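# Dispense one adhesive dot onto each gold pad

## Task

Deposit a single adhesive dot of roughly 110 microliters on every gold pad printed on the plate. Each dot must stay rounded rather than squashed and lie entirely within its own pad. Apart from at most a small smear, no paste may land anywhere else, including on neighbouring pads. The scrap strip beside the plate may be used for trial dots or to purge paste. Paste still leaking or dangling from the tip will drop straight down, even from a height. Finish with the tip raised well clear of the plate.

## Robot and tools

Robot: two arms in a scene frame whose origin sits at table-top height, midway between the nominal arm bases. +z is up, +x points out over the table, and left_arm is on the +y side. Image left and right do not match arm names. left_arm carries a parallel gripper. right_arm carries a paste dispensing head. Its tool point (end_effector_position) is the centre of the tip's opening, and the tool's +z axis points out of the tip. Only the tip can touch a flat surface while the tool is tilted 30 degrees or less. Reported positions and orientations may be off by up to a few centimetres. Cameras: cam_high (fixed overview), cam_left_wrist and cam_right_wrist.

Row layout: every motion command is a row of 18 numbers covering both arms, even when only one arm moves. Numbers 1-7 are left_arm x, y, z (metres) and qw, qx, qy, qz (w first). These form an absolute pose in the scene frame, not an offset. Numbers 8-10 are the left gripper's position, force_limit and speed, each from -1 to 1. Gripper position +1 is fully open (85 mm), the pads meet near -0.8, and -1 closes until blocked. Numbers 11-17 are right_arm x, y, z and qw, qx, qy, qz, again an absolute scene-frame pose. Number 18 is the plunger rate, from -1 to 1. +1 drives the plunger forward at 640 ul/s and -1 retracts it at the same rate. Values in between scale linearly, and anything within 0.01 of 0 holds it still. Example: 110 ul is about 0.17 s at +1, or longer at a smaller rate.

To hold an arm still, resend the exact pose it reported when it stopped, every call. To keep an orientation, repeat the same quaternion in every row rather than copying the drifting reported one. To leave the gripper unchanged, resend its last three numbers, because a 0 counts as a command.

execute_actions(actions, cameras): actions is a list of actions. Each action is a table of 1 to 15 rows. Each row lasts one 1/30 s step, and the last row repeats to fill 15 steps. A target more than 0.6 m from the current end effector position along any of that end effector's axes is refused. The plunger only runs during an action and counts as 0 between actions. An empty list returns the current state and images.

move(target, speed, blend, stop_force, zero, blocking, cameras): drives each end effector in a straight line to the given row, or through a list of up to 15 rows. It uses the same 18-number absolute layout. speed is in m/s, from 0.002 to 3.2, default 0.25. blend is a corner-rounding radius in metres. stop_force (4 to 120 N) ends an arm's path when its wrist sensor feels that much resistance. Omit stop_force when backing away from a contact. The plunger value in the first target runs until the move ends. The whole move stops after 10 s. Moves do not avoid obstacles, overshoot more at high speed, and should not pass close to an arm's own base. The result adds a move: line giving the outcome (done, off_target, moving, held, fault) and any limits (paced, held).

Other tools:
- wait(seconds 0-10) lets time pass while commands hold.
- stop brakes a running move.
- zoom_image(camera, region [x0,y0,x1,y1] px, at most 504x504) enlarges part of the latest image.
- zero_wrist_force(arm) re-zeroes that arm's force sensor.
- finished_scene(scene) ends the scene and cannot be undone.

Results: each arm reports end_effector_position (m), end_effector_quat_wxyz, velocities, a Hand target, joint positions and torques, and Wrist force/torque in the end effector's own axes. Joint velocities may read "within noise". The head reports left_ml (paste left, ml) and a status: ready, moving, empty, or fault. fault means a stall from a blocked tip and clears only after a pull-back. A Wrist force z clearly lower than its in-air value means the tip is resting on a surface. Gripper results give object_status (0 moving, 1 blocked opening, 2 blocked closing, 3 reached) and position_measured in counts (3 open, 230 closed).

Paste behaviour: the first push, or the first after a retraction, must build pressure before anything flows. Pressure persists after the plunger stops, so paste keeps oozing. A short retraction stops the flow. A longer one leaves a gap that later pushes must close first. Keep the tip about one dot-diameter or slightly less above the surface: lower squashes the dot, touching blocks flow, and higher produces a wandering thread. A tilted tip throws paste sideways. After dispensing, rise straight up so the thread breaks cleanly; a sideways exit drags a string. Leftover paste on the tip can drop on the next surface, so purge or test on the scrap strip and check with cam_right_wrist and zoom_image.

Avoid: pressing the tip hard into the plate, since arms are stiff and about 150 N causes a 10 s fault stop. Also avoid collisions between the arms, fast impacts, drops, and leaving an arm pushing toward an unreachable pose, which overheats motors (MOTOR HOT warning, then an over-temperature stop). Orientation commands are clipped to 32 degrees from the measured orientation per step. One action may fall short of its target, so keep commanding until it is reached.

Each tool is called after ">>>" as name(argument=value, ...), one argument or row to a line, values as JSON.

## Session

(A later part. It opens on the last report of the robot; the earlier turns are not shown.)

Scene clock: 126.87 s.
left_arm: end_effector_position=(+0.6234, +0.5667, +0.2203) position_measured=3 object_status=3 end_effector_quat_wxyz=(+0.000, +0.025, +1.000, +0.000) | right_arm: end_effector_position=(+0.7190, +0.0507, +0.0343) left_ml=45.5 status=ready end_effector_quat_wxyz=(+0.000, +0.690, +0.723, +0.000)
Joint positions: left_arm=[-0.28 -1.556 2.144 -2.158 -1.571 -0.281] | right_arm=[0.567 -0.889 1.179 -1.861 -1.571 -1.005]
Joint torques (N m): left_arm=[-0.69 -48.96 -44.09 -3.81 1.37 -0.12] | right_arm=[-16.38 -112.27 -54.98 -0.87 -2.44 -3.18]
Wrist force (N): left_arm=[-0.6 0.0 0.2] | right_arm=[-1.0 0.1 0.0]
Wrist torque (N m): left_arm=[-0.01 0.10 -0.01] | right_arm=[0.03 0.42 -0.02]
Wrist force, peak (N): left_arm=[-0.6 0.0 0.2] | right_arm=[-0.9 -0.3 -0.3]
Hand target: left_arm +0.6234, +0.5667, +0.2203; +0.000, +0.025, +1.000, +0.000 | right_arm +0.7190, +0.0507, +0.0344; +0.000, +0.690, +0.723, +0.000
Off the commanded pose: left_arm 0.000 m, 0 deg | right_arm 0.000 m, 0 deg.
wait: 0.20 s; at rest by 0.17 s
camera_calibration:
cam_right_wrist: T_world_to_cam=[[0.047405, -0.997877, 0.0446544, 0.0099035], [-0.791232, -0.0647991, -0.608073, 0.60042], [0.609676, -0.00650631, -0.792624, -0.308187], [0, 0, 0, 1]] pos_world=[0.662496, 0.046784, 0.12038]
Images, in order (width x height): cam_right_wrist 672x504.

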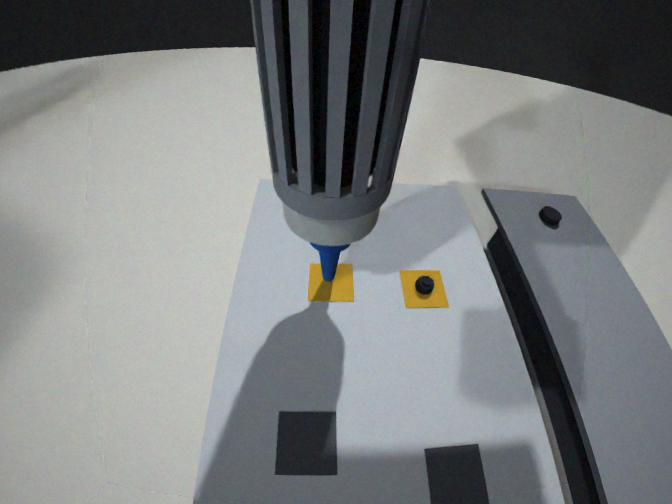

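>>> execute_actions(
  actions=[
    [[0.6234, 0.5667, 0.2203, 0, 0.025, 1.0, 0, 1, 1, 1, 0.7187, 0.0495, 0.0344, 0, 0.690, 0.723, 0, 0.5]],
  ],
)

>>> wait(
  seconds=2.5,
)

>>> execute_actions(
  actions=[
    [[0.6234, 0.5667, 0.2203, 0, 0.025, 1.0, 0, 1, 1, 1, 0.7187, 0.0495, 0.0344, 0, 0.690, 0.723, 0, -0.15625]],
  ],
)

>>> move(
  target=[
    [0.6234, 0.5667, 0.2203, 0, 0.025, 1.0, 0, 1, 1, 1, 0.7187, 0.0495, 0.060, 0, 0.690, 0.723, 0, 0],
  ],
  speed=[0.1],
  cameras=["cam_right_wrist"],
)

>>> zoom_image(
  camera="cam_right_wrist",
  region=[290, 270, 370, 350],
)

>>> move(
  target=[
    [0.6234, 0.5667, 0.2203, 0, 0.025, 1.0, 0, 1, 1, 1, 0.65, 0.00, 0.18, 0, 0.690, 0.723, 0, 0],
  ],
  speed=[0.25],
  cameras=["cam_right_wrist"],
)

>>> zoom_image(
  camera="cam_right_wrist",
  region=[200, 200, 420, 420],
)

Scene clock: 145.43 s.
left_arm: end_effector_position=(+0.6234, +0.5667, +0.2203) position_measured=3 object_status=3 end_effector_quat_wxyz=(+0.000, +0.025, +1.000, +0.000) | right_arm: end_effector_position=(+0.7188, +0.0495, +0.0345) left_ml=45.4 status=ready end_effector_quat_wxyz=(+0.000, +0.690, +0.723, +0.000)
Joint positions: left_arm=[-0.28 -1.556 2.144 -2.158 -1.571 -0.281] | right_arm=[0.566 -0.891 1.182 -1.862 -1.571 -1.005]
Joint torques (N m): left_arm=[-2.42 -50.08 -41.88 -3.72 1.12 -0.08] | right_arm=[-2.25 -85.36 -55.87 -2.24 1.27 0.58]
Wrist force (N): left_arm=[-0.6 -0.5 0.1] | right_arm=[-0.9 0.1 0.0]
Wrist torque (N m): left_arm=[-0.09 0.09 -0.01] | right_arm=[0.06 0.35 -0.01]
Wrist force, peak (N): left_arm=[-1.0 -0.4 -0.3] | right_arm=[-1.2 -0.1 0.0]
Hand target: left_arm +0.6234, +0.5667, +0.2203; +0.000, +0.025, +1.000, +0.000 | right_arm +0.7187, +0.0495, +0.0344; +0.000, +0.690, +0.723, +0.000
Off the commanded pose: left_arm 0.000 m, 0 deg | right_arm 0.000 m, 0 deg.
camera_calibration:
cam_left_wrist: T_world_to_cam=[[0.0132392, 0.998031, -0.0613164, -0.544111], [0.923767, 0.0112635, 0.38279, -0.650004], [0.382727, -0.0617099, -0.921798, 0.128368], [0, 0, 0, 1]] pos_world=[0.558525, 0.558282, 0.333781]
cam_right_wrist: T_world_to_cam=[[0.0473826, -0.997884, 0.0445221, 0.00874216], [-0.791147, -0.0647016, -0.608194, 0.600198], [0.609788, -0.0064057, -0.792539, -0.308083], [0, 0, 0, 1]] pos_world=[0.662296, 0.045584, 0.12048]

Scene clock: 147.93 s.
left_arm: end_effector_position=(+0.6234, +0.5667, +0.2203) position_measured=3 object_status=3 end_effector_quat_wxyz=(+0.000, +0.025, +1.000, +0.000) | right_arm: end_effector_position=(+0.7187, +0.0495, +0.0344) left_ml=45.4 status=ready end_effector_quat_wxyz=(+0.000, +0.690, +0.723, +0.000)
Joint positions: left_arm=[-0.28 -1.556 2.144 -2.158 -1.571 -0.281] | right_arm=[0.566 -0.891 1.182 -1.862 -1.571 -1.005]
Joint torques (N m): left_arm=[0.08 -50.26 -42.79 -3.7 1.35 -0.03] | right_arm=[14.1 -85.47 -48.58 -1.6 1.87 3.63]
Wrist force (N): left_arm=[-0.1 0.2 -0.1] | right_arm=[-0.6 0.2 -0.2]
Wrist torque (N m): left_arm=[0.03 0.00 -0.01] | right_arm=[0.08 0.27 -0.01]
Wrist force, peak (N): left_arm=[-0.9 0.2 -0.1] | right_arm=[-1.1 -0.3 -0.2]
Hand target: left_arm +0.6234, +0.5667, +0.2203; +0.000, +0.025, +1.000, +0.000 | right_arm +0.7187, +0.0495, +0.0344; +0.000, +0.690, +0.723, +0.000
Off the commanded pose: left_arm 0.000 m, 0 deg | right_arm 0.000 m, 0 deg.
wait: 2.50 s; at rest by 0.17 s
camera_calibration:
cam_left_wrist: T_world_to_cam=[[0.0132392, 0.998031, -0.0613164, -0.544111], [0.923767, 0.0112635, 0.38279, -0.650004], [0.382727, -0.0617099, -0.921798, 0.128368], [0, 0, 0, 1]] pos_world=[0.558525, 0.558282, 0.333781]
cam_right_wrist: T_world_to_cam=[[0.047392, -0.997884, 0.0445177, 0.00874119], [-0.791232, -0.0647055, -0.608083, 0.600163], [0.609676, -0.00640561, -0.792625, -0.307938], [0, 0, 0, 1]] pos_world=[0.662196, 0.045584, 0.12048]

Scene clock: 148.67 s.
left_arm: end_effector_position=(+0.6234, +0.5667, +0.2203) position_measured=3 object_status=3 end_effector_quat_wxyz=(+0.000, +0.025, +1.000, +0.000) | right_arm: end_effector_position=(+0.7187, +0.0495, +0.0344) left_ml=45.4 status=ready end_effector_quat_wxyz=(+0.000, +0.690, +0.723, +0.000)
Joint positions: left_arm=[-0.28 -1.556 2.144 -2.158 -1.571 -0.281] | right_arm=[0.566 -0.891 1.182 -1.862 -1.571 -1.005]
Joint torques (N m): left_arm=[-2.85 -47.4 -41.95 -3.57 1.28 -0.47] | right_arm=[15.06 -84.63 -47.34 -1.77 1.56 3.36]
Wrist force (N): left_arm=[-0.5 -0.2 -0.2] | right_arm=[-0.9 -0.1 -0.1]
Wrist torque (N m): left_arm=[-0.04 0.07 -0.01] | right_arm=[-0.02 0.35 -0.02]
Wrist force, peak (N): left_arm=[-0.7 -0.1 -0.1] | right_arm=[-1.0 0.1 -0.1]
Hand target: left_arm +0.6234, +0.5667, +0.2203; +0.000, +0.025, +1.000, +0.000 | right_arm +0.7187, +0.0495, +0.0344; +0.000, +0.690, +0.723, +0.000
Off the commanded pose: left_arm 0.000 m, 0 deg | right_arm 0.000 m, 0 deg.
camera_calibration:
cam_left_wrist: T_world_to_cam=[[0.0132392, 0.998031, -0.0613164, -0.544111], [0.923767, 0.0112635, 0.38279, -0.650004], [0.382727, -0.0617099, -0.921798, 0.128368], [0, 0, 0, 1]] pos_world=[0.558525, 0.558282, 0.333781]
cam_right_wrist: T_world_to_cam=[[0.047392, -0.997884, 0.0445177, 0.00874119], [-0.791232, -0.0647055, -0.608083, 0.600163], [0.609676, -0.00640561, -0.792625, -0.307938], [0, 0, 0, 1]] pos_world=[0.662196, 0.045584, 0.12048]

Scene clock: 149.40 s.
left_arm: end_effector_position=(+0.6234, +0.5667, +0.2203) position_measured=3 object_status=3 end_effector_quat_wxyz=(+0.000, +0.025, +1.000, +0.000) | right_arm: end_effector_position=(+0.7187, +0.0495, +0.0603) left_ml=45.4 status=ready end_effector_quat_wxyz=(+0.000, +0.690, +0.723, +0.000)
Joint positions: left_arm=[-0.28 -1.556 2.144 -2.158 -1.571 -0.281] | right_arm=[0.566 -0.904 1.156 -1.824 -1.571 -1.005]
Joint torques (N m): left_arm=[-0.89 -49.35 -41.25 -3.62 1.24 -0.02] | right_arm=[15.02 -84.06 -42.96 -7.19 1.5 3.28]
Wrist force (N): left_arm=[-0.5 -0.2 0.1] | right_arm=[-0.9 0.3 0.0]
Wrist torque (N m): left_arm=[-0.05 0.08 -0.01] | right_arm=[0.11 0.39 -0.01]
Wrist force, peak (N): left_arm=[-0.7 -0.1 -0.3] | right_arm=[-0.8 -0.2 1.6]
Hand target: left_arm +0.6234, +0.5667, +0.2203; +0.000, +0.025, +1.000, +0.000 | right_arm +0.7187, +0.0495, +0.0600; +0.000, +0.690, +0.723, +0.000
Off the commanded pose: left_arm 0.000 m, 0 deg | right_arm 0.000 m, 0 deg.
move: done
camera_calibration:
cam_right_wrist: T_world_to_cam=[[0.0473826, -0.997884, 0.0445221, 0.00759823], [-0.791147, -0.0647016, -0.608194, 0.615811], [0.609788, -0.0064057, -0.792539, -0.287574], [0, 0, 0, 1]] pos_world=[0.662196, 0.045584, 0.14628]
Images, in order (width x height): cam_right_wrist 672x504.

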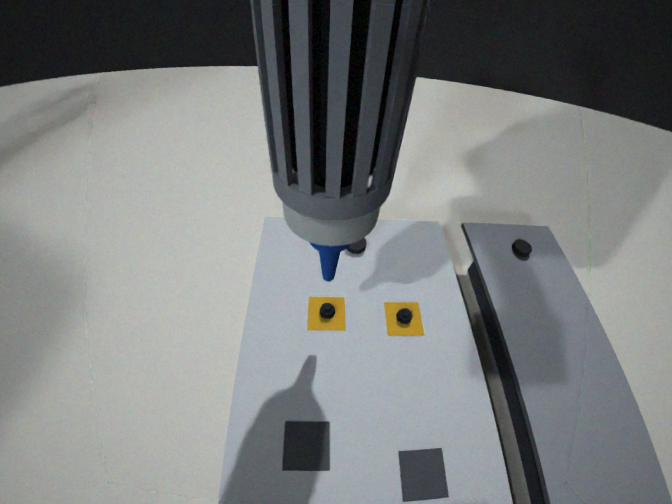

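Scaled by 6.300 from the camera's 672x504 image, which has a finer 960x720 frame.

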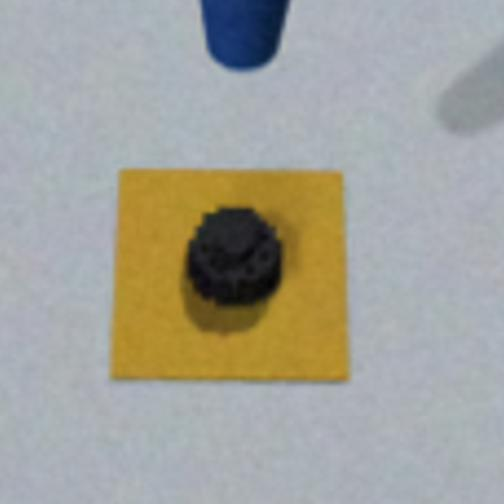

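Scene clock: 150.47 s.
left_arm: end_effector_position=(+0.6234, +0.5667, +0.2203) position_measured=3 object_status=3 end_effector_quat_wxyz=(+0.000, +0.025, +1.000, +0.000) | right_arm: end_effector_position=(+0.6500, +0.0000, +0.1798) left_ml=45.4 status=ready end_effector_quat_wxyz=(+0.000, +0.690, +0.723, +0.000)
Joint positions: left_arm=[-0.28 -1.556 2.144 -2.158 -1.571 -0.281] | right_arm=[0.565 -1.091 1.242 -1.721 -1.571 -1.006]
Joint torques (N m): left_arm=[-0.73 -49.34 -42.16 -3.83 1.54 0] | right_arm=[-17.76 -91.61 -58.16 -5.88 -0.87 -3.08]
Wrist force (N): left_arm=[-0.3 -0.1 -0.2] | right_arm=[-0.9 0.4 -0.2]
Wrist torque (N m): left_arm=[-0.02 0.05 -0.01] | right_arm=[0.14 0.35 0.01]
Wrist force, peak (N): left_arm=[-0.8 -0.1 0.1] | right_arm=[-1.9 -1.4 -3.2]
Hand target: left_arm +0.6234, +0.5667, +0.2203; +0.000, +0.025, +1.000, +0.000 | right_arm +0.6500, +0.0000, +0.1800; +0.000, +0.690, +0.723, +0.000
Off the commanded pose: left_arm 0.000 m, 0 deg | right_arm 0.000 m, 0 deg.
move: done
camera_calibration:
cam_right_wrist: T_world_to_cam=[[0.0474144, -0.997877, 0.0446501, -0.0440194], [-0.791317, -0.064803, -0.607962, 0.631029], [0.609565, -0.00650622, -0.79271, -0.151035], [0, 0, 0, 1]] pos_world=[0.593496, -0.00401601, 0.26588]
Images, in order (width x height): cam_right_wrist 672x504.

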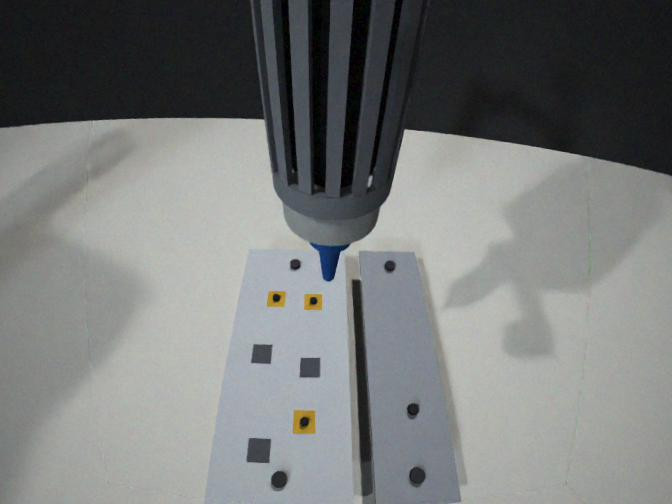

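Scaled by 2.291 from the camera's 672x504 image, which has a finer 960x720 frame.

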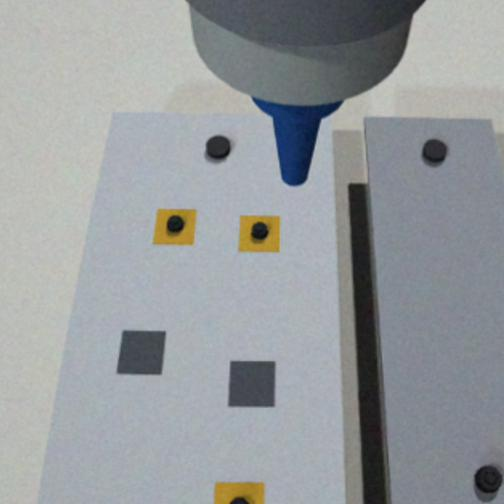

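>>> finished_scene(
  scene=2,
)

The scene is finished: the task was done.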